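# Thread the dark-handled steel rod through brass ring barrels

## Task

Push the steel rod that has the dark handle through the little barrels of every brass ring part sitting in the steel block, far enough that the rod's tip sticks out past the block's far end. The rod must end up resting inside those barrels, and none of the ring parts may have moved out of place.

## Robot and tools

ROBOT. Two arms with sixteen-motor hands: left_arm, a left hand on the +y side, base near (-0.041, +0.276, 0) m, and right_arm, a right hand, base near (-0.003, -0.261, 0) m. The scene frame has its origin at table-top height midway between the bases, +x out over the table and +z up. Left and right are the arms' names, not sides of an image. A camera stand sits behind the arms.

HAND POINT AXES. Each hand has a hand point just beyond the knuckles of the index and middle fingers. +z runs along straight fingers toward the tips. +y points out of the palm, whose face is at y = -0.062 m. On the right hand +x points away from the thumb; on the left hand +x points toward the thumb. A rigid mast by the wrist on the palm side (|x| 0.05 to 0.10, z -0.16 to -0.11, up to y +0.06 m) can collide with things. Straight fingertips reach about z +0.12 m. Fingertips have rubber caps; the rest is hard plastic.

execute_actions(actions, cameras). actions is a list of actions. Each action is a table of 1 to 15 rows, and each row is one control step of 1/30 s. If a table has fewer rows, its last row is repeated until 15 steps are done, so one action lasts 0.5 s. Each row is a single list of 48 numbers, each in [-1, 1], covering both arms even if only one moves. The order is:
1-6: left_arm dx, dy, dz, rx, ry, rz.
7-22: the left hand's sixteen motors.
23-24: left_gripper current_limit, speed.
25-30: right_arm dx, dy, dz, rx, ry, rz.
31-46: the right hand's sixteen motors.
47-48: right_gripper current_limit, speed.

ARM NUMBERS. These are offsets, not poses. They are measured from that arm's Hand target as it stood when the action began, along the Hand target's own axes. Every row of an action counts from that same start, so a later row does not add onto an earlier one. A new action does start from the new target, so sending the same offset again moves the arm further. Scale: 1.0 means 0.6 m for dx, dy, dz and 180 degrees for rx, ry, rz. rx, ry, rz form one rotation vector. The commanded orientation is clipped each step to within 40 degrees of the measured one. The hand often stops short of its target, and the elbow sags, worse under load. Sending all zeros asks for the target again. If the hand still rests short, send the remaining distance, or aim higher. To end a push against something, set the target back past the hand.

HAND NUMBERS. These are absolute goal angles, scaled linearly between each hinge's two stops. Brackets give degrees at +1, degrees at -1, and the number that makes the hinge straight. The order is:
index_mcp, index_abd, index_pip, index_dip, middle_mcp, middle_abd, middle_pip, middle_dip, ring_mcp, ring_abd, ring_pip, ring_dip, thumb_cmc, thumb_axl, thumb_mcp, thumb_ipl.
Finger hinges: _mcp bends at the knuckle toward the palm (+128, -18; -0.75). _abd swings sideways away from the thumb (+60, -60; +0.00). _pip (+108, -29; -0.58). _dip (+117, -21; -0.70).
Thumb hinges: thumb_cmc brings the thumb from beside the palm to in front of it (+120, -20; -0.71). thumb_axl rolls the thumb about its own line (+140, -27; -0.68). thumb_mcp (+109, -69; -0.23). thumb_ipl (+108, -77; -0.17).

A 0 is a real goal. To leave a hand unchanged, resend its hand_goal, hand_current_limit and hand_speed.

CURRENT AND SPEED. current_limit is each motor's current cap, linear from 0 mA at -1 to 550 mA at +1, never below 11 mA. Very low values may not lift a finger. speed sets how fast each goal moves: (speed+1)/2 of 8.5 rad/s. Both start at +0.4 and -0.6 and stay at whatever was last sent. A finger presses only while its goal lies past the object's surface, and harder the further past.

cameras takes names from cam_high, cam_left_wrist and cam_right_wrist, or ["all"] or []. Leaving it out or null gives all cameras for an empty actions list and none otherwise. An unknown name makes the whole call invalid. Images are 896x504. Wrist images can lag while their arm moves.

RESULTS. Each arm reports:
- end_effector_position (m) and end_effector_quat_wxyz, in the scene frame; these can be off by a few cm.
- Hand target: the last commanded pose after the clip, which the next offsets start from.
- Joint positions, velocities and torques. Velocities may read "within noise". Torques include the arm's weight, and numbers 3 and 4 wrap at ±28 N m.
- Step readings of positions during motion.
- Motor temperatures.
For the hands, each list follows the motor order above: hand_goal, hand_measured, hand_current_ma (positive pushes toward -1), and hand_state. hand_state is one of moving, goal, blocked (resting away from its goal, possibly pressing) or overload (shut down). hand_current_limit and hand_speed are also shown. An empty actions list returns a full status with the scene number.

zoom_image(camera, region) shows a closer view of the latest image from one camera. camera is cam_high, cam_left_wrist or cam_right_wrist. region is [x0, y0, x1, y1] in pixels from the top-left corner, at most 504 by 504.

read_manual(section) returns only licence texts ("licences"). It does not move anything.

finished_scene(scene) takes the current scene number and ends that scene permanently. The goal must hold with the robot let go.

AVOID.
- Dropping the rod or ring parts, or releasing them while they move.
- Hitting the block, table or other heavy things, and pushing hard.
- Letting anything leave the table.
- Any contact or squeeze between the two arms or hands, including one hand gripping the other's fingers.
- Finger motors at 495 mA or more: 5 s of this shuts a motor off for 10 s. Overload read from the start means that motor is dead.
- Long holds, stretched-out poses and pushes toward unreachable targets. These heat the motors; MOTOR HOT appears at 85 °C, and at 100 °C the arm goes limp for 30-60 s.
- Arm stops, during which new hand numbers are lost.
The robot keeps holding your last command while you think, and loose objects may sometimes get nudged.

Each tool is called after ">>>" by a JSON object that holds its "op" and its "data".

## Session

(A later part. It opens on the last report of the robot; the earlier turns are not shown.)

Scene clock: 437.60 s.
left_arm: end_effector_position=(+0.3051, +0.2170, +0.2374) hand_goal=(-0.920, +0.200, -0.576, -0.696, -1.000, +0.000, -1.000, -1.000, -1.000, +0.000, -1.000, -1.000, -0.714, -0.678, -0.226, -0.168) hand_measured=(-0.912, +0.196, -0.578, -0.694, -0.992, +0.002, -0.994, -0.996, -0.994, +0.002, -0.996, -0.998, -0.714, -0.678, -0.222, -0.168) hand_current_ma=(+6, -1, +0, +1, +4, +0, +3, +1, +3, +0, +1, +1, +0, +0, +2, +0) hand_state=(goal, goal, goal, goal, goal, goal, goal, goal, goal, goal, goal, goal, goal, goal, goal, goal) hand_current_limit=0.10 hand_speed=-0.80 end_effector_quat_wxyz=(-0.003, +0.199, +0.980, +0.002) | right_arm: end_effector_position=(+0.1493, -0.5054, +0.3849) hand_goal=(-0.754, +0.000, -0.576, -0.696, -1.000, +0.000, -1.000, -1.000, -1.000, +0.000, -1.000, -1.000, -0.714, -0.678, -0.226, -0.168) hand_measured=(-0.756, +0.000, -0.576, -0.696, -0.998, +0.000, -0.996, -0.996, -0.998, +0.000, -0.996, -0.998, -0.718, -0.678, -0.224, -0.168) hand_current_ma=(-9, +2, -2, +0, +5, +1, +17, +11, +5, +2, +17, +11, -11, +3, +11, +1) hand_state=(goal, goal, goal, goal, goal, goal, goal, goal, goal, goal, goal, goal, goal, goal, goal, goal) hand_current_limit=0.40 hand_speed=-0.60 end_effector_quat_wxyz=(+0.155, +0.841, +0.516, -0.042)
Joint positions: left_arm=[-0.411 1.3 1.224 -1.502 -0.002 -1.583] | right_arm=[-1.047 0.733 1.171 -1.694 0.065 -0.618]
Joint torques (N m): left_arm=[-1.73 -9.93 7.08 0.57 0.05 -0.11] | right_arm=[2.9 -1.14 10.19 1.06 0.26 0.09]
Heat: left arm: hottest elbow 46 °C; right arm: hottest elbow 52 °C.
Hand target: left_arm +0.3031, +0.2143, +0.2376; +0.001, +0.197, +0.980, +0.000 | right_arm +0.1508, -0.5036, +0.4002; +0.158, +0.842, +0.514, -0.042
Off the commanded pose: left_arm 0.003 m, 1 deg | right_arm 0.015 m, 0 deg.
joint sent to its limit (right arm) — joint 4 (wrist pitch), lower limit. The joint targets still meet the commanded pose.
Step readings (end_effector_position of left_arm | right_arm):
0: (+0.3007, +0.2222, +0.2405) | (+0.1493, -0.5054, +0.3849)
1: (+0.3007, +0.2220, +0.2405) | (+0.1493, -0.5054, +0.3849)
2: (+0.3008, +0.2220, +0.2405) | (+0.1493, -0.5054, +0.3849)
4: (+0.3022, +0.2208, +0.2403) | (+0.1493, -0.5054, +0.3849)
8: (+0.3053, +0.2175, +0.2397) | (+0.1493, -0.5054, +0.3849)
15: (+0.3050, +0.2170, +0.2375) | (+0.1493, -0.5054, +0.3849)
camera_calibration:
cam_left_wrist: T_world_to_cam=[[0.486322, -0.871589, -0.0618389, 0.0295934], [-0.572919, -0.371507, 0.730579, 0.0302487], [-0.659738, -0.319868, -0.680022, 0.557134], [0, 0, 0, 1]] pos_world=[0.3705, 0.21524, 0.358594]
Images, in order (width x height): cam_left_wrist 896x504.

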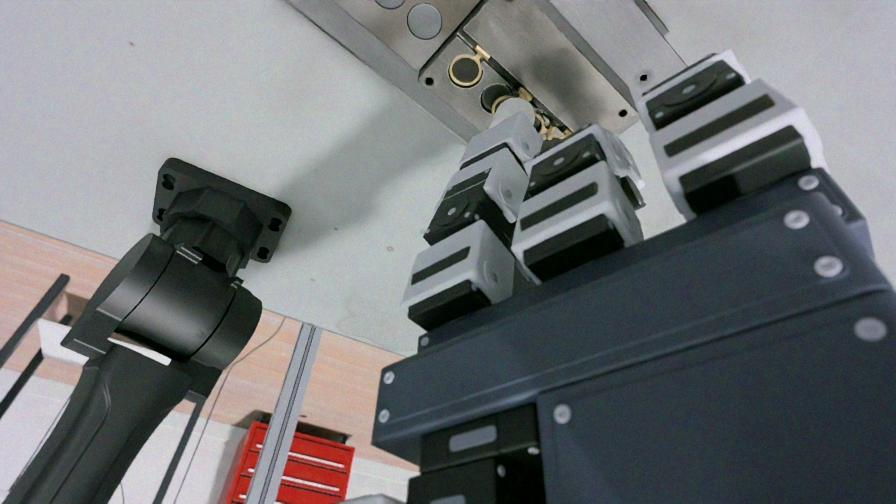

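>>> {"op": "execute_actions", "data": {"actions": [[[-0.003,-0.009,0.009,0,0,0,-0.92,0.2,-0.576,-0.696,-1,0,-1,-1,-1,0,-1,-1,-0.714,-0.678,-0.226,-0.168,0.1,-0.8,0,0,0,0,0,0,-0.754,0,-0.576,-0.696,-1,0,-1,-1,-1,0,-1,-1,-0.714,-0.678,-0.226,-0.168,0.4,-0.6]]], "cameras": ["cam_left_wrist"]}}

>>> {"op": "zoom_image", "data": {"camera": "cam_left_wrist", "region": [430, 40, 590, 180]}}

Scene clock: 438.97 s.
left_arm: end_effector_position=(+0.3041, +0.2113, +0.2341) hand_goal=(-0.920, +0.200, -0.576, -0.696, -1.000, +0.000, -1.000, -1.000, -1.000, +0.000, -1.000, -1.000, -0.714, -0.678, -0.226, -0.168) hand_measured=(-0.912, +0.196, -0.578, -0.694, -0.992, +0.002, -0.994, -0.996, -0.994, +0.002, -0.996, -0.998, -0.714, -0.678, -0.222, -0.168) hand_current_ma=(+5, -1, +0, +1, +4, +0, +3, +1, +3, +0, +1, +1, +0, +0, +2, +0) hand_state=(goal, goal, goal, goal, goal, goal, goal, goal, goal, goal, goal, goal, goal, goal, goal, goal) hand_current_limit=0.10 hand_speed=-0.80 end_effector_quat_wxyz=(+0.000, +0.199, +0.980, +0.001) | right_arm: end_effector_position=(+0.1493, -0.5054, +0.3849) hand_goal=(-0.754, +0.000, -0.576, -0.696, -1.000, +0.000, -1.000, -1.000, -1.000, +0.000, -1.000, -1.000, -0.714, -0.678, -0.226, -0.168) hand_measured=(-0.756, +0.000, -0.576, -0.696, -0.998, +0.000, -0.996, -0.996, -0.998, +0.000, -0.996, -0.998, -0.718, -0.678, -0.224, -0.168) hand_current_ma=(-9, +2, -2, +0, +5, +1, +17, +11, +5, +2, +17, +11, -11, +3, +11, +1) hand_state=(goal, goal, goal, goal, goal, goal, goal, goal, goal, goal, goal, goal, goal, goal, goal, goal) hand_current_limit=0.40 hand_speed=-0.60 end_effector_quat_wxyz=(+0.155, +0.841, +0.516, -0.042)
Joint positions: left_arm=[-0.426 1.3 1.216 -1.487 -0.002 -1.598] | right_arm=[-1.047 0.733 1.171 -1.694 0.065 -0.618]
Joint torques (N m): left_arm=[-1.44 -9.35 7.08 0.42 0.05 -0.04] | right_arm=[3.08 -0.85 9.91 1.18 0.25 0.06]
Heat: left arm: hottest elbow 46 °C; right arm: hottest elbow 52 °C.
Hand target: left_arm +0.3027, +0.2087, +0.2322; +0.001, +0.197, +0.980, +0.000 | right_arm +0.1508, -0.5036, +0.4002; +0.158, +0.842, +0.514, -0.042
Off the commanded pose: left_arm 0.004 m, 0 deg | right_arm 0.015 m, 0 deg.
joint sent to its limit (right arm) — joint 4 (wrist pitch), lower limit. The joint targets still meet the commanded pose.
Step readings (end_effector_position of left_arm | right_arm):
0: (+0.3051, +0.2170, +0.2374) | (+0.1493, -0.5054, +0.3849)
1: (+0.3051, +0.2170, +0.2374) | (+0.1493, -0.5054, +0.3849)
2: (+0.3052, +0.2167, +0.2373) | (+0.1493, -0.5054, +0.3849)
4: (+0.3053, +0.2154, +0.2363) | (+0.1493, -0.5054, +0.3849)
8: (+0.3043, +0.2122, +0.2344) | (+0.1493, -0.5054, +0.3849)
15: (+0.3041, +0.2113, +0.2341) | (+0.1493, -0.5054, +0.3849)
camera_calibration:
cam_left_wrist: T_world_to_cam=[[0.486023, -0.872109, -0.0566327, 0.0238632], [-0.577572, -0.36916, 0.728101, 0.0316129], [-0.65589, -0.321165, -0.683126, 0.552259], [0, 0, 0, 1]] pos_world=[0.368882, 0.209848, 0.355597]
Images, in order (width x height): cam_left_wrist 896x504.

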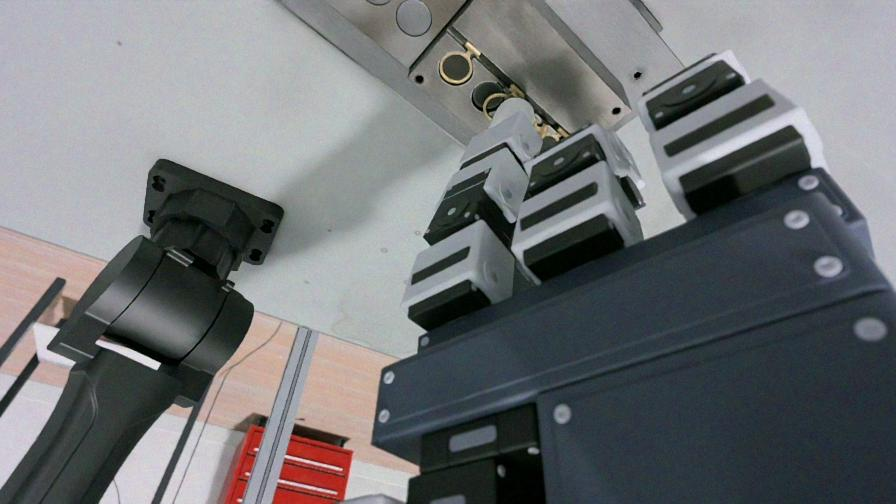

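Scaled by 3.150 from the camera's 896x504 image, which has a finer 1280x720 frame.

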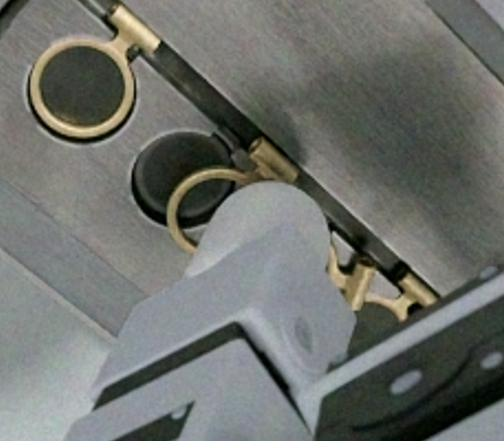

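>>> {"op": "execute_actions", "data": {"actions": [[[0,0,0.007,0,0,0,-0.92,0.2,-0.576,-0.696,-1,0,-1,-1,-1,0,-1,-1,-0.714,-0.678,-0.226,-0.168,0.1,-0.8,0,0,0,0,0,0,-0.754,0,-0.576,-0.696,-1,0,-1,-1,-1,0,-1,-1,-0.714,-0.678,-0.226,-0.168,0.4,-0.6]]]}}

>>> {"op": "execute_actions", "data": {"actions": [[[0,0,0.005,0,0,0,-0.92,0.2,-0.576,-0.696,-1,0,-1,-1,-1,0,-1,-1,-0.714,-0.678,-0.226,-0.168,0.1,-0.8,0,0,0,0,0,0,-0.754,0,-0.576,-0.696,-1,0,-1,-1,-1,0,-1,-1,-0.714,-0.678,-0.226,-0.168,0.4,-0.6]]], "cameras": ["cam_left_wrist"]}}

>>> {"op": "zoom_image", "data": {"camera": "cam_left_wrist", "region": [430, 40, 590, 180]}}

Scene clock: 440.37 s.
left_arm: end_effector_position=(+0.3039, +0.2114, +0.2302) hand_goal=(-0.920, +0.200, -0.576, -0.696, -1.000, +0.000, -1.000, -1.000, -1.000, +0.000, -1.000, -1.000, -0.714, -0.678, -0.226, -0.168) hand_measured=(-0.912, +0.196, -0.578, -0.694, -0.992, +0.002, -0.994, -0.996, -0.994, +0.002, -0.996, -0.998, -0.714, -0.678, -0.222, -0.168) hand_current_ma=(+5, -1, +0, +1, +4, +0, +3, +1, +3, +0, +1, +1, +0, +0, +2, +0) hand_state=(goal, goal, goal, goal, goal, goal, goal, goal, goal, goal, goal, goal, goal, goal, goal, goal) hand_current_limit=0.10 hand_speed=-0.80 end_effector_quat_wxyz=(+0.000, +0.199, +0.980, +0.001) | right_arm: end_effector_position=(+0.1493, -0.5054, +0.3849) hand_goal=(-0.754, +0.000, -0.576, -0.696, -1.000, +0.000, -1.000, -1.000, -1.000, +0.000, -1.000, -1.000, -0.714, -0.678, -0.226, -0.168) hand_measured=(-0.756, +0.000, -0.576, -0.696, -0.998, +0.000, -0.996, -0.996, -0.998, +0.000, -0.996, -0.998, -0.718, -0.678, -0.224, -0.168) hand_current_ma=(-9, +2, -2, +0, +5, +1, +17, +11, +5, +2, +17, +11, -11, +3, +11, +1) hand_state=(goal, goal, goal, goal, goal, goal, goal, goal, goal, goal, goal, goal, goal, goal, goal, goal) hand_current_limit=0.40 hand_speed=-0.60 end_effector_quat_wxyz=(+0.155, +0.841, +0.516, -0.042)
Joint positions: left_arm=[-0.426 1.3 1.206 -1.476 -0.002 -1.598] | right_arm=[-1.047 0.733 1.171 -1.694 0.065 -0.618]
Joint torques (N m): left_arm=[-1.73 -9.17 7.17 0.61 0.06 -0.03] | right_arm=[3.72 -0.62 10.3 1.25 0.25 0.04]
Heat: left arm: hottest elbow 46 °C; right arm: hottest elbow 52 °C.
Hand target: left_arm +0.3027, +0.2087, +0.2280; +0.001, +0.197, +0.980, +0.000 | right_arm +0.1508, -0.5036, +0.4002; +0.158, +0.842, +0.514, -0.042
Off the commanded pose: left_arm 0.004 m, 0 deg | right_arm 0.015 m, 0 deg.
joint sent to its limit (right arm) — joint 4 (wrist pitch), lower limit. The joint targets still meet the commanded pose.
Step readings (end_effector_position of left_arm | right_arm):
0: (+0.3041, +0.2113, +0.2341) | (+0.1493, -0.5054, +0.3849)
1: (+0.3041, +0.2113, +0.2341) | (+0.1493, -0.5054, +0.3849)
2: (+0.3041, +0.2113, +0.2338) | (+0.1493, -0.5054, +0.3849)
4: (+0.3043, +0.2112, +0.2327) | (+0.1493, -0.5054, +0.3849)
8: (+0.3038, +0.2115, +0.2306) | (+0.1493, -0.5054, +0.3849)
15: (+0.3039, +0.2114, +0.2302) | (+0.1493, -0.5054, +0.3849)

Scene clock: 441.07 s.
left_arm: end_effector_position=(+0.3041, +0.2113, +0.2285) hand_goal=(-0.920, +0.200, -0.576, -0.696, -1.000, +0.000, -1.000, -1.000, -1.000, +0.000, -1.000, -1.000, -0.714, -0.678, -0.226, -0.168) hand_measured=(-0.914, +0.198, -0.578, -0.694, -0.992, +0.002, -0.994, -0.996, -0.994, +0.002, -0.996, -0.998, -0.714, -0.678, -0.222, -0.168) hand_current_ma=(+4, +0, +0, +1, +4, +0, +3, +1, +3, +0, +1, +1, +0, +0, +2, +0) hand_state=(goal, goal, goal, goal, goal, goal, goal, goal, goal, goal, goal, goal, goal, goal, goal, goal) hand_current_limit=0.10 hand_speed=-0.80 end_effector_quat_wxyz=(+0.001, +0.199, +0.980, +0.001) | right_arm: end_effector_position=(+0.1493, -0.5054, +0.3849) hand_goal=(-0.754, +0.000, -0.576, -0.696, -1.000, +0.000, -1.000, -1.000, -1.000, +0.000, -1.000, -1.000, -0.714, -0.678, -0.226, -0.168) hand_measured=(-0.756, +0.000, -0.576, -0.696, -0.998, +0.000, -0.996, -0.996, -0.998, +0.000, -0.996, -0.998, -0.718, -0.678, -0.224, -0.168) hand_current_ma=(-9, +2, -2, +0, +5, +1, +17, +11, +5, +2, +17, +11, -11, +3, +11, +1) hand_state=(goal, goal, goal, goal, goal, goal, goal, goal, goal, goal, goal, goal, goal, goal, goal, goal) hand_current_limit=0.40 hand_speed=-0.60 end_effector_quat_wxyz=(+0.155, +0.841, +0.516, -0.042)
Joint positions: left_arm=[-0.426 1.3 1.201 -1.47 -0.002 -1.598] | right_arm=[-1.047 0.733 1.171 -1.694 0.065 -0.618]
Joint torques (N m): left_arm=[-1.38 -9.64 6.97 0.53 0.05 -0.04] | right_arm=[3.08 -1.14 10.18 1.29 0.19 0.05]
Heat: left arm: hottest elbow 46 °C; right arm: hottest elbow 52 °C.
Hand target: left_arm +0.3027, +0.2087, +0.2250; +0.001, +0.197, +0.980, +0.000 | right_arm +0.1508, -0.5036, +0.4002; +0.158, +0.842, +0.514, -0.042
Off the commanded pose: left_arm 0.005 m, 0 deg | right_arm 0.015 m, 0 deg.
joint sent to its limit (right arm) — joint 4 (wrist pitch), lower limit. The joint targets still meet the commanded pose.
Step readings (end_effector_position of left_arm | right_arm):
0: (+0.3039, +0.2114, +0.2302) | (+0.1493, -0.5054, +0.3849)
1: (+0.3039, +0.2114, +0.2302) | (+0.1493, -0.5054, +0.3849)
2: (+0.3041, +0.2113, +0.2301) | (+0.1493, -0.5054, +0.3849)
4: (+0.3044, +0.2112, +0.2295) | (+0.1493, -0.5054, +0.3849)
8: (+0.3041, +0.2113, +0.2285) | (+0.1493, -0.5054, +0.3849)
15: (+0.3041, +0.2113, +0.2285) | (+0.1493, -0.5054, +0.3849)
camera_calibration:
cam_left_wrist: T_world_to_cam=[[0.486442, -0.871994, -0.0547844, 0.02297], [-0.57892, -0.368644, 0.727291, 0.0360776], [-0.654389, -0.322069, -0.684139, 0.548395], [0, 0, 0, 1]] pos_world=[0.368576, 0.209951, 0.350198]
Images, in order (width x height): cam_left_wrist 896x504.

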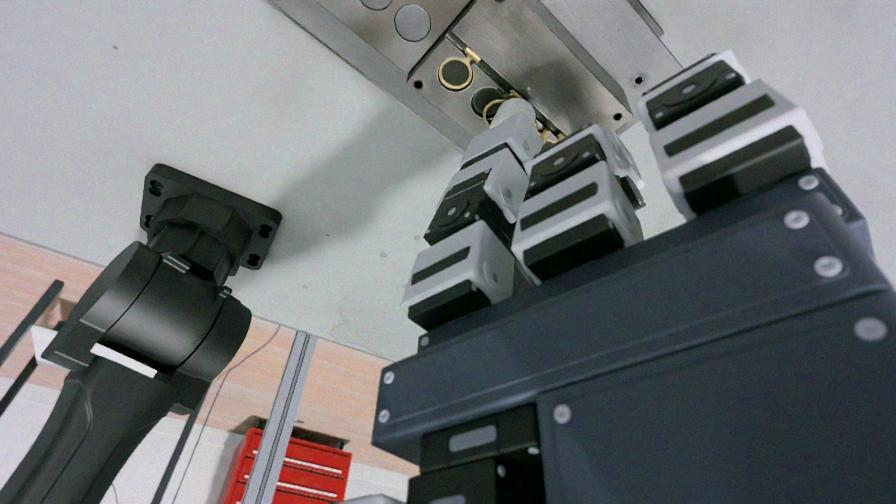

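Scaled by 3.150 from the camera's 896x504 image, which has a finer 1280x720 frame.

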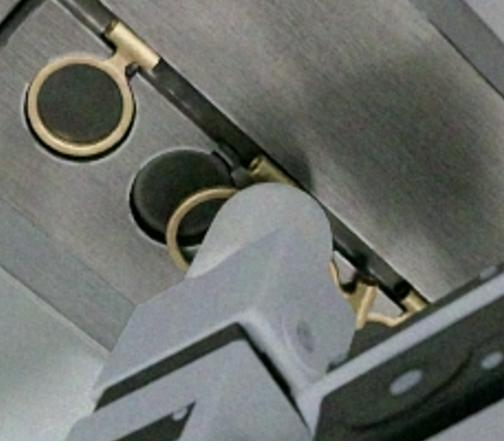

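>>> {"op": "execute_actions", "data": {"actions": [[[0,0,0.005,0,0,0,-0.92,0.2,-0.576,-0.696,-1,0,-1,-1,-1,0,-1,-1,-0.714,-0.678,-0.226,-0.168,0.1,-0.8,0,0,0,0,0,0,-0.754,0,-0.576,-0.696,-1,0,-1,-1,-1,0,-1,-1,-0.714,-0.678,-0.226,-0.168,0.4,-0.6]],[[0.004,0.0165,0,0,0,0,-0.92,0.22,-0.576,-0.696,-1,0,-1,-1,-1,0,-1,-1,-0.714,-0.678,-0.226,-0.168,0.1,-0.8,0,0,0,0,0,0,-0.754,0,-0.576,-0.696,-1,0,-1,-1,-1,0,-1,-1,-0.714,-0.678,-0.226,-0.168,0.4,-0.6]]], "cameras": ["cam_left_wrist"]}}

>>> {"op": "zoom_image", "data": {"camera": "cam_left_wrist", "region": [430, 40, 590, 180]}}

Scene clock: 442.80 s.
left_arm: end_effector_position=(+0.3032, +0.2158, +0.2271) hand_goal=(-0.920, +0.220, -0.576, -0.696, -1.000, +0.000, -1.000, -1.000, -1.000, +0.000, -1.000, -1.000, -0.714, -0.678, -0.226, -0.168) hand_measured=(-0.928, +0.218, -0.580, -0.698, -0.992, +0.002, -0.994, -0.996, -0.994, +0.002, -0.996, -0.998, -0.714, -0.678, -0.222, -0.168) hand_current_ma=(-4, +0, -2, +0, +4, +0, +3, +1, +3, +0, +1, +1, +0, +0, +2, +0) hand_state=(goal, goal, goal, goal, goal, goal, goal, goal, goal, goal, goal, goal, goal, goal, goal, goal) hand_current_limit=0.10 hand_speed=-0.80 end_effector_quat_wxyz=(+0.002, +0.196, +0.981, +0.000) | right_arm: end_effector_position=(+0.1493, -0.5054, +0.3849) hand_goal=(-0.754, +0.000, -0.576, -0.696, -1.000, +0.000, -1.000, -1.000, -1.000, +0.000, -1.000, -1.000, -0.714, -0.678, -0.226, -0.168) hand_measured=(-0.756, +0.000, -0.576, -0.696, -0.998, +0.000, -0.996, -0.996, -0.998, +0.000, -0.996, -0.998, -0.718, -0.678, -0.224, -0.168) hand_current_ma=(-9, +2, -2, +0, +5, +1, +17, +11, +5, +2, +17, +11, -11, +3, +11, +1) hand_state=(goal, goal, goal, goal, goal, goal, goal, goal, goal, goal, goal, goal, goal, goal, goal, goal) hand_current_limit=0.40 hand_speed=-0.60 end_effector_quat_wxyz=(+0.155, +0.841, +0.516, -0.042)
Joint positions: left_arm=[-0.415 1.294 1.192 -1.466 -0.001 -1.592] | right_arm=[-1.047 0.733 1.171 -1.694 0.065 -0.618]
Joint torques (N m): left_arm=[-0.56 -8.94 6.56 0.57 0 0.18] | right_arm=[3.78 -1.73 10 1.11 0.28 0.04]
Heat: left arm: hottest elbow 46 °C; right arm: hottest elbow 52 °C.
Hand target: left_arm +0.3042, +0.2187, +0.2219; +0.001, +0.197, +0.980, +0.000 | right_arm +0.1508, -0.5036, +0.4002; +0.158, +0.842, +0.514, -0.042
Off the commanded pose: left_arm 0.006 m, 0 deg | right_arm 0.015 m, 0 deg.
joint sent to its limit (right arm) — joint 4 (wrist pitch), lower limit. The joint targets still meet the commanded pose.
Step readings (end_effector_position of left_arm | right_arm):
0: (+0.3041, +0.2113, +0.2285) | (+0.1493, -0.5054, +0.3849)
1: (+0.3041, +0.2113, +0.2285) | (+0.1493, -0.5054, +0.3849)
2: (+0.3040, +0.2113, +0.2284) | (+0.1493, -0.5054, +0.3849)
4: (+0.3041, +0.2113, +0.2281) | (+0.1493, -0.5054, +0.3849)
8: (+0.3041, +0.2113, +0.2281) | (+0.1493, -0.5054, +0.3849)
15: (+0.3040, +0.2114, +0.2280) | (+0.1493, -0.5054, +0.3849)
16: (+0.3040, +0.2114, +0.2282) | (+0.1493, -0.5054, +0.3849)
17: (+0.3039, +0.2114, +0.2279) | (+0.1493, -0.5054, +0.3849)
19: (+0.3032, +0.2121, +0.2279) | (+0.1493, -0.5054, +0.3849)
23: (+0.3029, +0.2146, +0.2275) | (+0.1493, -0.5054, +0.3849)
30: (+0.3032, +0.2158, +0.2271) | (+0.1493, -0.5054, +0.3849)
camera_calibration:
cam_left_wrist: T_world_to_cam=[[0.491181, -0.869446, -0.0529577, 0.0248189], [-0.577602, -0.37061, 0.727341, 0.038282], [-0.65201, -0.326668, -0.68423, 0.548541], [0, 0, 0, 1]] pos_world=[0.367575, 0.214957, 0.348799]
Images, in order (width x height): cam_left_wrist 896x504.

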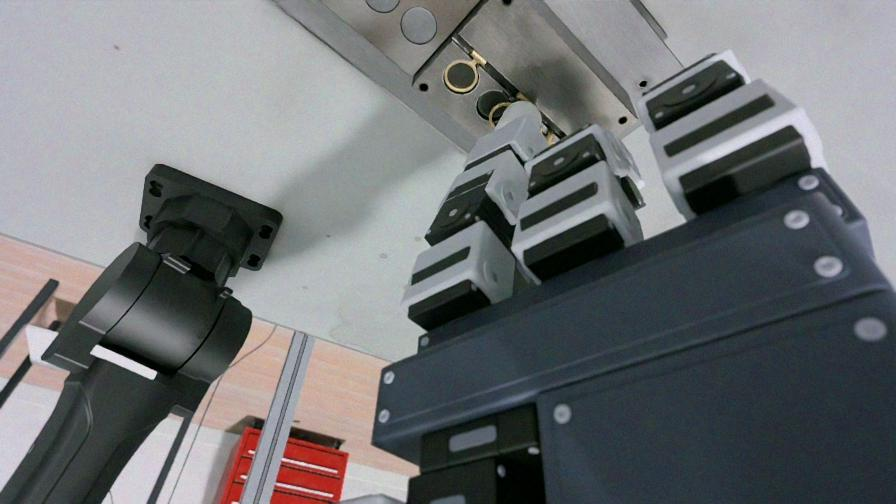

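Scaled by 3.150 from the camera's 896x504 image, which has a finer 1280x720 frame.

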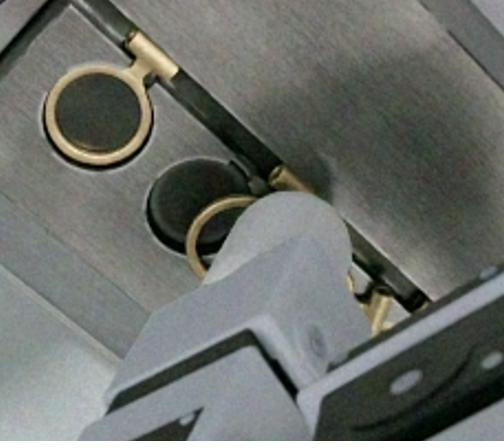

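>>> {"op": "zoom_image", "data": {"camera": "cam_left_wrist", "region": [470, 70, 550, 140]}}

Scaled by 6.300 from the camera's 896x504 image, which has a finer 1280x720 frame.

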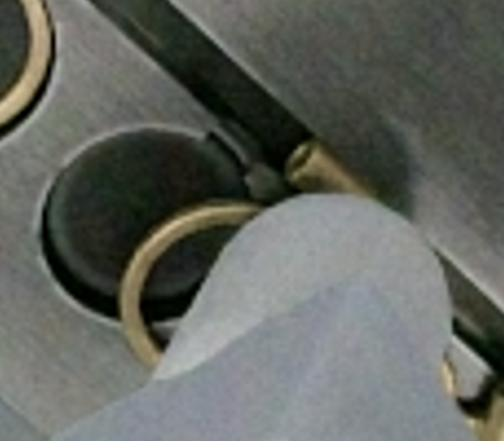

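>>> {"op": "execute_actions", "data": {"actions": [[[0.002,0.009,0,0,0,0,-0.92,0.22,-0.576,-0.696,-1,0,-1,-1,-1,0,-1,-1,-0.714,-0.678,-0.226,-0.168,0.1,-0.8,0,0,0,0,0,0,-0.754,0,-0.576,-0.696,-1,0,-1,-1,-1,0,-1,-1,-0.714,-0.678,-0.226,-0.168,0.4,-0.6]]], "cameras": ["cam_left_wrist"]}}

>>> {"op": "zoom_image", "data": {"camera": "cam_left_wrist", "region": [450, 60, 550, 150]}}

Scene clock: 445.03 s.
left_arm: end_effector_position=(+0.3044, +0.2198, +0.2262) hand_goal=(-0.920, +0.220, -0.576, -0.696, -1.000, +0.000, -1.000, -1.000, -1.000, +0.000, -1.000, -1.000, -0.714, -0.678, -0.226, -0.168) hand_measured=(-0.938, +0.222, -0.588, -0.702, -0.992, +0.002, -0.994, -0.996, -0.994, +0.002, -0.996, -0.998, -0.714, -0.678, -0.222, -0.168) hand_current_ma=(-17, +0, -8, -2, +4, +0, +3, +1, +3, +0, +1, +1, +0, +0, +2, +0) hand_state=(goal, goal, goal, goal, goal, goal, goal, goal, goal, goal, goal, goal, goal, goal, goal, goal) hand_current_limit=0.10 hand_speed=-0.80 end_effector_quat_wxyz=(+0.001, +0.197, +0.980, -0.002) | right_arm: end_effector_position=(+0.1493, -0.5054, +0.3849) hand_goal=(-0.754, +0.000, -0.576, -0.696, -1.000, +0.000, -1.000, -1.000, -1.000, +0.000, -1.000, -1.000, -0.714, -0.678, -0.226, -0.168) hand_measured=(-0.756, +0.000, -0.576, -0.696, -0.998, +0.000, -0.996, -0.996, -0.998, +0.000, -0.996, -0.998, -0.718, -0.678, -0.224, -0.168) hand_current_ma=(-9, +2, -2, +0, +5, +1, +17, +11, +5, +2, +17, +11, -11, +3, +11, +1) hand_state=(goal, goal, goal, goal, goal, goal, goal, goal, goal, goal, goal, goal, goal, goal, goal, goal) hand_current_limit=0.40 hand_speed=-0.60 end_effector_quat_wxyz=(+0.155, +0.841, +0.516, -0.042)
Joint positions: left_arm=[-0.402 1.292 1.189 -1.464 0.003 -1.579] | right_arm=[-1.047 0.733 1.171 -1.694 0.065 -0.618]
Joint torques (N m): left_arm=[0.03 -9.11 6.67 0.61 -0.13 0.13] | right_arm=[4.31 -0.62 10.17 1.46 0.26 0.04]
Heat: left arm: hottest elbow 46 °C; right arm: hottest elbow 52 °C.
Hand target: left_arm +0.3052, +0.2241, +0.2219; +0.001, +0.197, +0.980, +0.000 | right_arm +0.1508, -0.5036, +0.4002; +0.158, +0.842, +0.514, -0.042
Off the commanded pose: left_arm 0.006 m, 0 deg | right_arm 0.015 m, 0 deg.
joint sent to its limit (right arm) — joint 4 (wrist pitch), lower limit. The joint targets still meet the commanded pose.
Step readings (end_effector_position of left_arm | right_arm):
0: (+0.3033, +0.2158, +0.2271) | (+0.1493, -0.5054, +0.3849)
1: (+0.3033, +0.2158, +0.2271) | (+0.1493, -0.5054, +0.3849)
2: (+0.3034, +0.2160, +0.2271) | (+0.1493, -0.5054, +0.3849)
4: (+0.3037, +0.2167, +0.2270) | (+0.1493, -0.5054, +0.3849)
8: (+0.3040, +0.2193, +0.2264) | (+0.1493, -0.5054, +0.3849)
15: (+0.3044, +0.2198, +0.2262) | (+0.1493, -0.5054, +0.3849)
camera_calibration:
cam_left_wrist: T_world_to_cam=[[0.490688, -0.869867, -0.0505611, 0.027401], [-0.577071, -0.367904, 0.729134, 0.0399825], [-0.652851, -0.3286, -0.682501, 0.55028], [0, 0, 0, 1]] pos_world=[0.368878, 0.219367, 0.347799]
Images, in order (width x height): cam_left_wrist 896x504.

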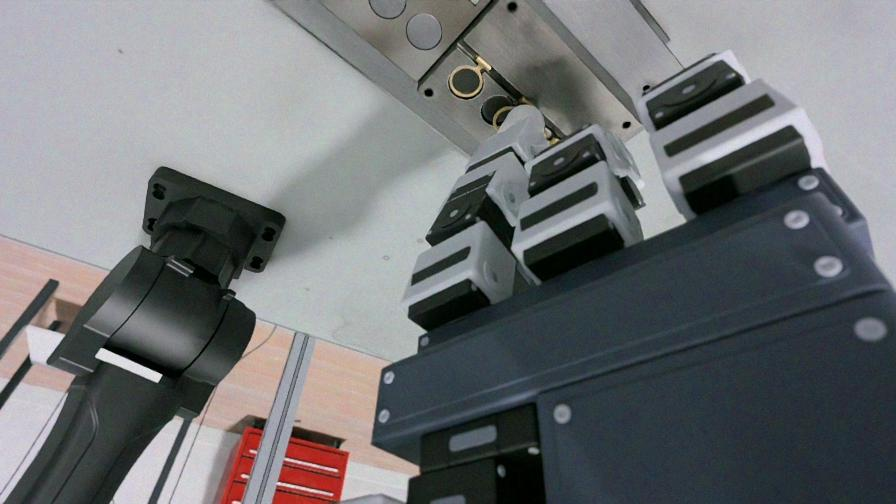

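Scaled by 5.040 from the camera's 896x504 image, which has a finer 1280x720 frame.

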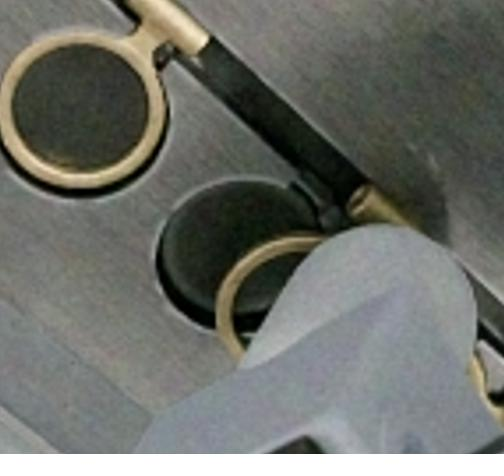

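>>> {"op": "execute_actions", "data": {"actions": [[[0,0,-0.04,0,0,0,-0.92,0.22,-0.576,-0.696,-1,0,-1,-1,-1,0,-1,-1,-0.714,-0.678,-0.226,-0.168,0.1,-0.8,0,0,0,0,0,0,-0.754,0,-0.576,-0.696,-1,0,-1,-1,-1,0,-1,-1,-0.714,-0.678,-0.226,-0.168,0.4,-0.6]],[[0.005,0.014,-0.01,0,0,0,-0.92,0.12,-0.576,-0.696,-1,0,-1,-1,-1,0,-1,-1,-0.714,-0.678,-0.226,-0.168,0.1,-0.8,0,0,0,0,0,0,-0.754,0,-0.576,-0.696,-1,0,-1,-1,-1,0,-1,-1,-0.714,-0.678,-0.226,-0.168,0.4,-0.6]]], "cameras": ["cam_left_wrist"]}}

>>> {"op": "zoom_image", "data": {"camera": "cam_left_wrist", "region": [430, 20, 590, 160]}}

Scene clock: 448.97 s.
left_arm: end_effector_position=(+0.2954, +0.2343, +0.2346) hand_goal=(-0.920, +0.120, -0.576, -0.696, -1.000, +0.000, -1.000, -1.000, -1.000, +0.000, -1.000, -1.000, -0.714, -0.678, -0.226, -0.168) hand_measured=(-0.920, +0.122, -0.578, -0.698, -0.992, +0.002, -0.994, -0.996, -0.994, +0.002, -0.996, -0.998, -0.714, -0.678, -0.222, -0.168) hand_current_ma=(+0, +1, +0, -1, +4, +0, +3, +1, +3, +0, +1, +1, +0, +0, +2, +0) hand_state=(goal, goal, goal, goal, goal, goal, goal, goal, goal, goal, goal, goal, goal, goal, goal, goal) hand_current_limit=0.10 hand_speed=-0.80 end_effector_quat_wxyz=(-0.019, +0.195, +0.981, +0.004) | right_arm: end_effector_position=(+0.1493, -0.5054, +0.3849) hand_goal=(-0.754, +0.000, -0.576, -0.696, -1.000, +0.000, -1.000, -1.000, -1.000, +0.000, -1.000, -1.000, -0.714, -0.678, -0.226, -0.168) hand_measured=(-0.756, +0.000, -0.576, -0.696, -0.998, +0.000, -0.996, -0.996, -0.998, +0.000, -0.996, -0.998, -0.718, -0.678, -0.224, -0.168) hand_current_ma=(-9, +2, -2, +0, +5, +1, +17, +11, +5, +2, +17, +11, -11, +3, +11, +1) hand_state=(goal, goal, goal, goal, goal, goal, goal, goal, goal, goal, goal, goal, goal, goal, goal, goal) hand_current_limit=0.40 hand_speed=-0.60 end_effector_quat_wxyz=(+0.155, +0.841, +0.516, -0.042)
Joint positions: left_arm=[-0.375 1.282 1.199 -1.527 0 -1.555] | right_arm=[-1.047 0.733 1.171 -1.694 0.065 -0.618]
Joint torques (N m): left_arm=[-0.38 -9.35 10.56 -0.05 -0.04 0.22] | right_arm=[3.49 -0.91 10.11 1.17 0.25 0.05]
Heat: left arm: hottest elbow 46 °C; right arm: hottest elbow 52 °C.
Hand target: left_arm +0.3057, +0.2331, +0.2520; +0.001, +0.197, +0.980, +0.000 | right_arm +0.1508, -0.5036, +0.4002; +0.158, +0.842, +0.514, -0.042
Off the commanded pose: left_arm 0.020 m, 2 deg | right_arm 0.015 m, 0 deg.
joint sent to its limit (right arm) — joint 4 (wrist pitch), lower limit. The joint targets still meet the commanded pose.
Step readings (end_effector_position of left_arm | right_arm):
0: (+0.3045, +0.2198, +0.2262) | (+0.1493, -0.5054, +0.3849)
1: (+0.3044, +0.2198, +0.2263) | (+0.1493, -0.5054, +0.3849)
2: (+0.3042, +0.2199, +0.2263) | (+0.1493, -0.5054, +0.3849)
4: (+0.3016, +0.2211, +0.2267) | (+0.1493, -0.5054, +0.3849)
8: (+0.2968, +0.2239, +0.2275) | (+0.1493, -0.5054, +0.3849)
15: (+0.2945, +0.2250, +0.2278) | (+0.1493, -0.5054, +0.3849)
16: (+0.2945, +0.2250, +0.2278) | (+0.1493, -0.5054, +0.3849)
17: (+0.2943, +0.2254, +0.2281) | (+0.1493, -0.5054, +0.3849)
19: (+0.2940, +0.2277, +0.2291) | (+0.1493, -0.5054, +0.3849)
23: (+0.2944, +0.2328, +0.2322) | (+0.1493, -0.5054, +0.3849)
30: (+0.2953, +0.2343, +0.2346) | (+0.1493, -0.5054, +0.3849)
camera_calibration:
cam_left_wrist: T_world_to_cam=[[0.490734, -0.867088, -0.0856695, 0.0524225], [-0.547637, -0.383417, 0.743697, 0.0255351], [-0.677697, -0.318041, -0.663005, 0.555168], [0, 0, 0, 1]] pos_world=[0.364494, 0.231812, 0.35358]
Images, in order (width x height): cam_left_wrist 896x504.

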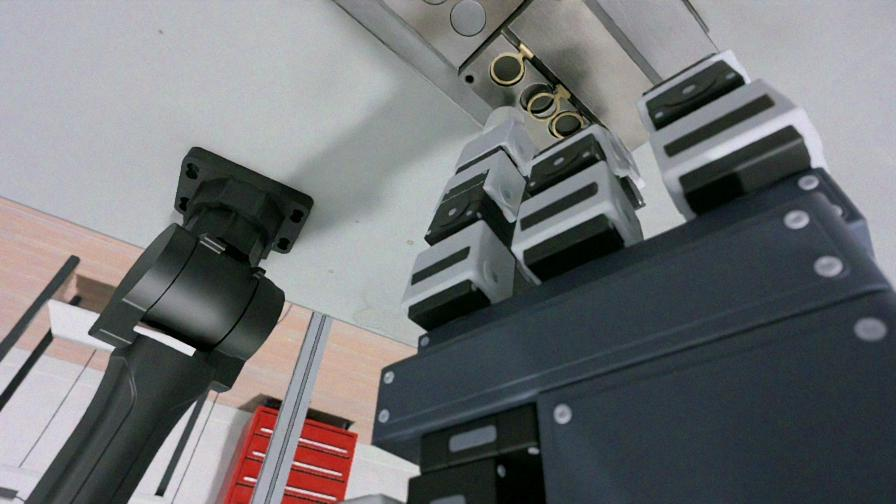

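Scaled by 3.150 from the camera's 896x504 image, which has a finer 1280x720 frame.

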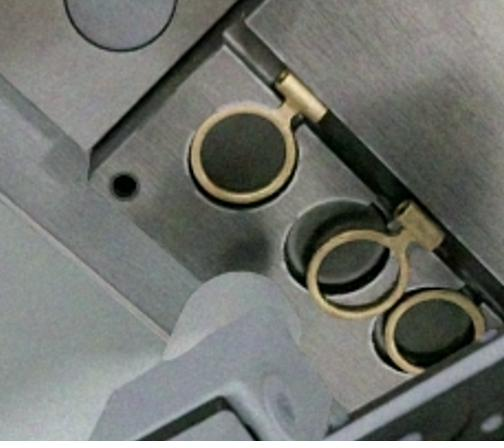

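>>> {"op": "execute_actions", "data": {"actions": [[[-0.0108,-0.0258,0.03,0,0,0,-0.92,0.16,-0.576,-0.696,-1,0,-1,-1,-1,0,-1,-1,-0.714,-0.678,-0.226,-0.168,0.1,-0.8,0,0,0,0,0,0,-0.754,0,-0.576,-0.696,-1,0,-1,-1,-1,0,-1,-1,-0.714,-0.678,-0.226,-0.168,0.4,-0.6]],[[0,0,0.004,0,0,0,-0.92,0.16,-0.576,-0.696,-1,0,-1,-1,-1,0,-1,-1,-0.714,-0.678,-0.226,-0.168,0.1,-0.8,0,0,0,0,0,0,-0.754,0,-0.576,-0.696,-1,0,-1,-1,-1,0,-1,-1,-0.714,-0.678,-0.226,-0.168,0.4,-0.6]]], "cameras": ["cam_left_wrist"]}}

>>> {"op": "zoom_image", "data": {"camera": "cam_left_wrist", "region": [430, 40, 590, 180]}}

Scene clock: 451.83 s.
left_arm: end_effector_position=(+0.3014, +0.2205, +0.2335) hand_goal=(-0.920, +0.160, -0.576, -0.696, -1.000, +0.000, -1.000, -1.000, -1.000, +0.000, -1.000, -1.000, -0.714, -0.678, -0.226, -0.168) hand_measured=(-0.918, +0.156, -0.578, -0.698, -0.992, +0.002, -0.994, -0.996, -0.994, +0.002, -0.996, -0.998, -0.714, -0.678, -0.222, -0.168) hand_current_ma=(+0, -1, +0, -1, +4, +0, +3, +1, +3, +0, +1, +1, +0, +0, +2, +0) hand_state=(goal, goal, goal, goal, goal, goal, goal, goal, goal, goal, goal, goal, goal, goal, goal, goal) hand_current_limit=0.10 hand_speed=-0.80 end_effector_quat_wxyz=(+0.001, +0.200, +0.980, +0.000) | right_arm: end_effector_position=(+0.1493, -0.5054, +0.3849) hand_goal=(-0.754, +0.000, -0.576, -0.696, -1.000, +0.000, -1.000, -1.000, -1.000, +0.000, -1.000, -1.000, -0.714, -0.678, -0.226, -0.168) hand_measured=(-0.756, +0.000, -0.576, -0.696, -0.998, +0.000, -0.996, -0.996, -0.998, +0.000, -0.996, -0.998, -0.718, -0.678, -0.224, -0.168) hand_current_ma=(-9, +2, -2, +0, +5, +1, +17, +11, +5, +2, +17, +11, -11, +3, +11, +1) hand_state=(goal, goal, goal, goal, goal, goal, goal, goal, goal, goal, goal, goal, goal, goal, goal, goal) hand_current_limit=0.40 hand_speed=-0.60 end_effector_quat_wxyz=(+0.155, +0.841, +0.516, -0.042)
Joint positions: left_arm=[-0.405 1.282 1.199 -1.486 0 -1.576] | right_arm=[-1.047 0.733 1.171 -1.694 0.065 -0.618]
Joint torques (N m): left_arm=[-1.55 -7.24 8.08 0.43 -0.01 -0.07] | right_arm=[2.84 -1.79 9.96 1.2 0.29 0]
Heat: left arm: hottest elbow 46 °C; right arm: hottest elbow 52 °C.
Hand target: left_arm +0.3057, +0.2163, +0.2316; +0.001, +0.197, +0.980, +0.000 | right_arm +0.1508, -0.5036, +0.4002; +0.158, +0.842, +0.514, -0.042
Off the commanded pose: left_arm 0.006 m, 0 deg | right_arm 0.015 m, 0 deg.
joint sent to its limit (right arm) — joint 4 (wrist pitch), lower limit. The joint targets still meet the commanded pose.
Step readings (end_effector_position of left_arm | right_arm):
0: (+0.2954, +0.2343, +0.2346) | (+0.1493, -0.5054, +0.3849)
1: (+0.2954, +0.2343, +0.2346) | (+0.1493, -0.5054, +0.3849)
2: (+0.2956, +0.2341, +0.2345) | (+0.1493, -0.5054, +0.3849)
4: (+0.2971, +0.2322, +0.2343) | (+0.1493, -0.5054, +0.3849)
8: (+0.2997, +0.2245, +0.2338) | (+0.1493, -0.5054, +0.3849)
15: (+0.3001, +0.2212, +0.2336) | (+0.1493, -0.5054, +0.3849)
16: (+0.3001, +0.2211, +0.2336) | (+0.1493, -0.5054, +0.3849)
17: (+0.3003, +0.2211, +0.2336) | (+0.1493, -0.5054, +0.3849)
19: (+0.3007, +0.2209, +0.2336) | (+0.1493, -0.5054, +0.3849)
23: (+0.3013, +0.2206, +0.2335) | (+0.1493, -0.5054, +0.3849)
30: (+0.3014, +0.2205, +0.2335) | (+0.1493, -0.5054, +0.3849)
camera_calibration:
cam_left_wrist: T_world_to_cam=[[0.485055, -0.872832, -0.0537158, 0.0329281], [-0.57892, -0.366544, 0.728352, 0.033602], [-0.655419, -0.322194, -0.683094, 0.553077], [0, 0, 0, 1]] pos_world=[0.365978, 0.219255, 0.355098]
Images, in order (width x height): cam_left_wrist 896x504.

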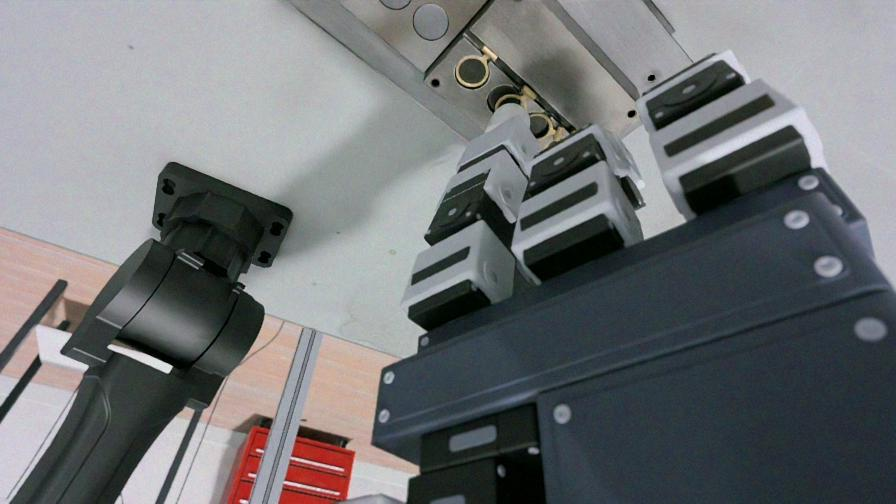

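Scaled by 3.150 from the camera's 896x504 image, which has a finer 1280x720 frame.

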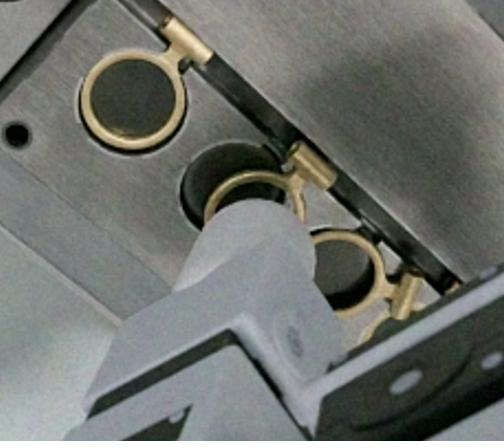

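>>> {"op": "execute_actions", "data": {"actions": [[[0,0,0.006,0,0,0,-0.92,0.235,-0.576,-0.696,-1,0,-1,-1,-1,0,-1,-1,-0.714,-0.678,-0.226,-0.168,0.1,-0.8,0,0,0,0,0,0,-0.754,0,-0.576,-0.696,-1,0,-1,-1,-1,0,-1,-1,-0.714,-0.678,-0.226,-0.168,0.4,-0.6]],[[0,0,0.006,0,0,0,-0.92,0.235,-0.576,-0.696,-1,0,-1,-1,-1,0,-1,-1,-0.714,-0.678,-0.226,-0.168,0.1,-0.8,0,0,0,0,0,0,-0.754,0,-0.576,-0.696,-1,0,-1,-1,-1,0,-1,-1,-0.714,-0.678,-0.226,-0.168,0.4,-0.6]]], "cameras": ["cam_left_wrist"]}}

>>> {"op": "zoom_image", "data": {"camera": "cam_left_wrist", "region": [430, 40, 590, 180]}}

Scene clock: 453.57 s.
left_arm: end_effector_position=(+0.3057, +0.2187, +0.2331) hand_goal=(-0.920, +0.234, -0.576, -0.696, -1.000, +0.000, -1.000, -1.000, -1.000, +0.000, -1.000, -1.000, -0.714, -0.678, -0.226, -0.168) hand_measured=(-0.918, +0.228, -0.578, -0.698, -0.992, +0.002, -0.994, -0.996, -0.994, +0.002, -0.996, -0.998, -0.714, -0.678, -0.222, -0.168) hand_current_ma=(+0, -2, +0, -1, +4, +0, +3, +1, +3, +0, +1, +1, +0, +0, +2, +0) hand_state=(goal, goal, goal, goal, goal, goal, goal, goal, goal, goal, goal, goal, goal, goal, goal, goal) hand_current_limit=0.10 hand_speed=-0.80 end_effector_quat_wxyz=(+0.010, +0.200, +0.980, -0.002) | right_arm: end_effector_position=(+0.1493, -0.5054, +0.3849) hand_goal=(-0.754, +0.000, -0.576, -0.696, -1.000, +0.000, -1.000, -1.000, -1.000, +0.000, -1.000, -1.000, -0.714, -0.678, -0.226, -0.168) hand_measured=(-0.756, +0.000, -0.576, -0.696, -0.998, +0.000, -0.996, -0.996, -0.998, +0.000, -0.996, -0.998, -0.718, -0.678, -0.224, -0.168) hand_current_ma=(-9, +2, -2, +0, +5, +1, +17, +11, +5, +2, +17, +11, -11, +3, +11, +1) hand_state=(goal, goal, goal, goal, goal, goal, goal, goal, goal, goal, goal, goal, goal, goal, goal, goal) hand_current_limit=0.40 hand_speed=-0.60 end_effector_quat_wxyz=(+0.155, +0.841, +0.516, -0.042)
Joint positions: left_arm=[-0.405 1.282 1.199 -1.467 0 -1.576] | right_arm=[-1.047 0.733 1.171 -1.694 0.065 -0.618]
Joint torques (N m): left_arm=[-1.44 -7.65 6.95 0.42 -0.03 -0.05] | right_arm=[3.14 -0.85 10.11 1.18 0.29 0.07]
Heat: left arm: hottest elbow 46 °C; right arm: hottest elbow 52 °C.
Hand target: left_arm +0.3058, +0.2163, +0.2245; +0.001, +0.197, +0.980, +0.000 | right_arm +0.1508, -0.5036, +0.4002; +0.158, +0.842, +0.514, -0.042
Off the commanded pose: left_arm 0.009 m, 1 deg | right_arm 0.015 m, 0 deg.
joint sent to its limit (right arm) — joint 4 (wrist pitch), lower limit. The joint targets still meet the commanded pose.
Step readings (end_effector_position of left_arm | right_arm):
0: (+0.3014, +0.2205, +0.2335) | (+0.1493, -0.5054, +0.3849)
1: (+0.3014, +0.2205, +0.2335) | (+0.1493, -0.5054, +0.3849)
2: (+0.3016, +0.2204, +0.2334) | (+0.1493, -0.5054, +0.3849)
4: (+0.3023, +0.2201, +0.2334) | (+0.1493, -0.5054, +0.3849)
8: (+0.3033, +0.2197, +0.2333) | (+0.1493, -0.5054, +0.3849)
15: (+0.3035, +0.2196, +0.2333) | (+0.1493, -0.5054, +0.3849)
16: (+0.3036, +0.2196, +0.2333) | (+0.1493, -0.5054, +0.3849)
17: (+0.3038, +0.2195, +0.2332) | (+0.1493, -0.5054, +0.3849)
19: (+0.3045, +0.2192, +0.2332) | (+0.1493, -0.5054, +0.3849)
23: (+0.3054, +0.2188, +0.2331) | (+0.1493, -0.5054, +0.3849)
30: (+0.3057, +0.2187, +0.2331) | (+0.1493, -0.5054, +0.3849)
camera_calibration:
cam_left_wrist: T_world_to_cam=[[0.485857, -0.873172, -0.0389131, 0.0256697], [-0.591348, -0.361175, 0.721013, 0.0400234], [-0.643623, -0.327298, -0.691828, 0.554565], [0, 0, 0, 1]] pos_world=[0.368127, 0.218378, 0.355805]
Images, in order (width x height): cam_left_wrist 896x504.

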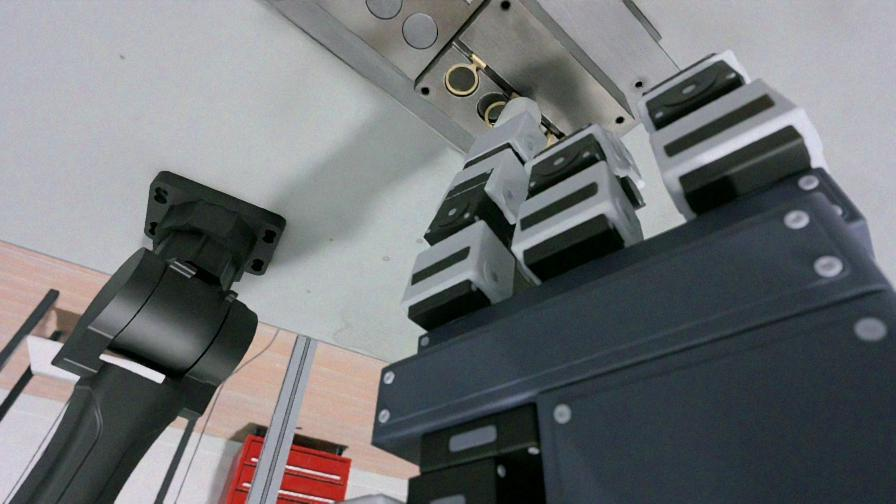

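Scaled by 3.150 from the camera's 896x504 image, which has a finer 1280x720 frame.

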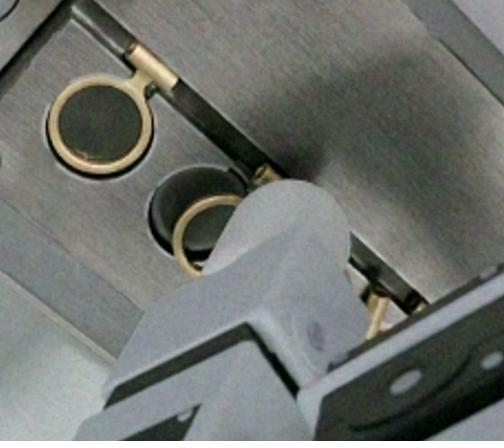

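>>> {"op": "execute_actions", "data": {"actions": [[[0,0,0.006,0,0,0,-0.9,0.175,-0.576,-0.696,-1,0,-1,-1,-1,0,-1,-1,-0.714,-0.678,-0.226,-0.168,0.1,-0.8,0,0,0,0,0,0,-0.754,0,-0.576,-0.696,-1,0,-1,-1,-1,0,-1,-1,-0.714,-0.678,-0.226,-0.168,0.4,-0.6]]], "cameras": ["cam_left_wrist"]}}

>>> {"op": "zoom_image", "data": {"camera": "cam_left_wrist", "region": [430, 40, 590, 180]}}

Scene clock: 454.87 s.
left_arm: end_effector_position=(+0.3049, +0.2190, +0.2290) hand_goal=(-0.900, +0.174, -0.576, -0.696, -1.000, +0.000, -1.000, -1.000, -1.000, +0.000, -1.000, -1.000, -0.714, -0.678, -0.226, -0.168) hand_measured=(-0.900, +0.176, -0.578, -0.698, -0.992, +0.002, -0.994, -0.996, -0.994, +0.002, -0.996, -0.998, -0.714, -0.678, -0.222, -0.168) hand_current_ma=(+0, +1, +0, -1, +4, +0, +3, +1, +3, +0, +1, +1, +0, +0, +2, +0) hand_state=(goal, goal, goal, goal, goal, goal, goal, goal, goal, goal, goal, goal, goal, goal, goal, goal) hand_current_limit=0.10 hand_speed=-0.80 end_effector_quat_wxyz=(+0.008, +0.200, +0.980, -0.002) | right_arm: end_effector_position=(+0.1493, -0.5054, +0.3849) hand_goal=(-0.754, +0.000, -0.576, -0.696, -1.000, +0.000, -1.000, -1.000, -1.000, +0.000, -1.000, -1.000, -0.714, -0.678, -0.226, -0.168) hand_measured=(-0.756, +0.000, -0.576, -0.696, -0.998, +0.000, -0.996, -0.996, -0.998, +0.000, -0.996, -0.998, -0.718, -0.678, -0.224, -0.168) hand_current_ma=(-9, +2, -2, +0, +5, +1, +17, +11, +5, +2, +17, +11, -11, +3, +11, +1) hand_state=(goal, goal, goal, goal, goal, goal, goal, goal, goal, goal, goal, goal, goal, goal, goal, goal) hand_current_limit=0.40 hand_speed=-0.60 end_effector_quat_wxyz=(+0.155, +0.841, +0.516, -0.042)
Joint positions: left_arm=[-0.405 1.283 1.189 -1.46 0 -1.576] | right_arm=[-1.047 0.733 1.171 -1.694 0.065 -0.618]
Joint torques (N m): left_arm=[-1.55 -7.36 7.01 0.51 -0.02 -0.05] | right_arm=[3.49 -1.32 10.22 1.17 0.27 0.06]
Heat: left arm: hottest elbow 46 °C; right arm: hottest elbow 52 °C.
Hand target: left_arm +0.3058, +0.2163, +0.2208; +0.001, +0.197, +0.980, +0.000 | right_arm +0.1508, -0.5036, +0.4002; +0.158, +0.842, +0.514, -0.042
Off the commanded pose: left_arm 0.009 m, 1 deg | right_arm 0.015 m, 0 deg.
joint sent to its limit (right arm) — joint 4 (wrist pitch), lower limit. The joint targets still meet the commanded pose.
Step readings (end_effector_position of left_arm | right_arm):
0: (+0.3057, +0.2187, +0.2331) | (+0.1493, -0.5054, +0.3849)
1: (+0.3056, +0.2187, +0.2329) | (+0.1493, -0.5054, +0.3849)
2: (+0.3056, +0.2187, +0.2326) | (+0.1493, -0.5054, +0.3849)
4: (+0.3054, +0.2188, +0.2312) | (+0.1493, -0.5054, +0.3849)
8: (+0.3049, +0.2190, +0.2290) | (+0.1493, -0.5054, +0.3849)
15: (+0.3049, +0.2190, +0.2290) | (+0.1493, -0.5054, +0.3849)
camera_calibration:
cam_left_wrist: T_world_to_cam=[[0.486068, -0.872916, -0.0419053, 0.0267807], [-0.58874, -0.362513, 0.722474, 0.0417847], [-0.645851, -0.3265, -0.690127, 0.551449], [0, 0, 0, 1]] pos_world=[0.367737, 0.218573, 0.351504]
Images, in order (width x height): cam_left_wrist 896x504.

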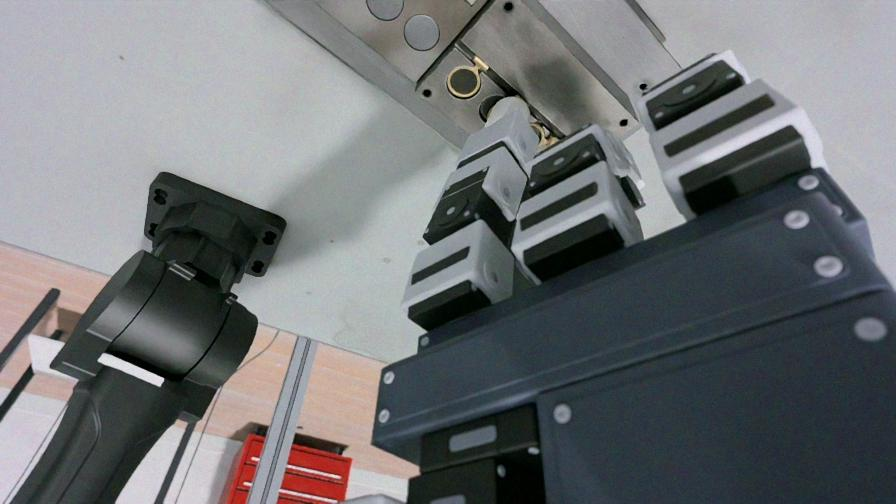

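Scaled by 3.150 from the camera's 896x504 image, which has a finer 1280x720 frame.

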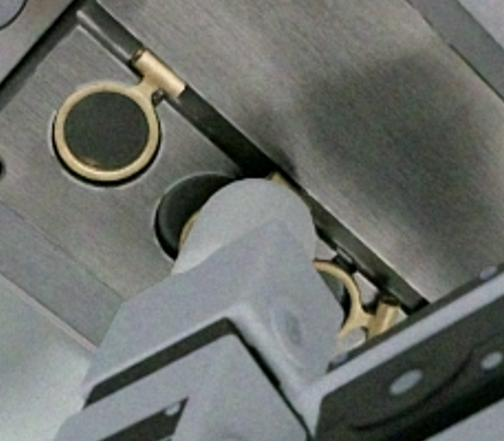

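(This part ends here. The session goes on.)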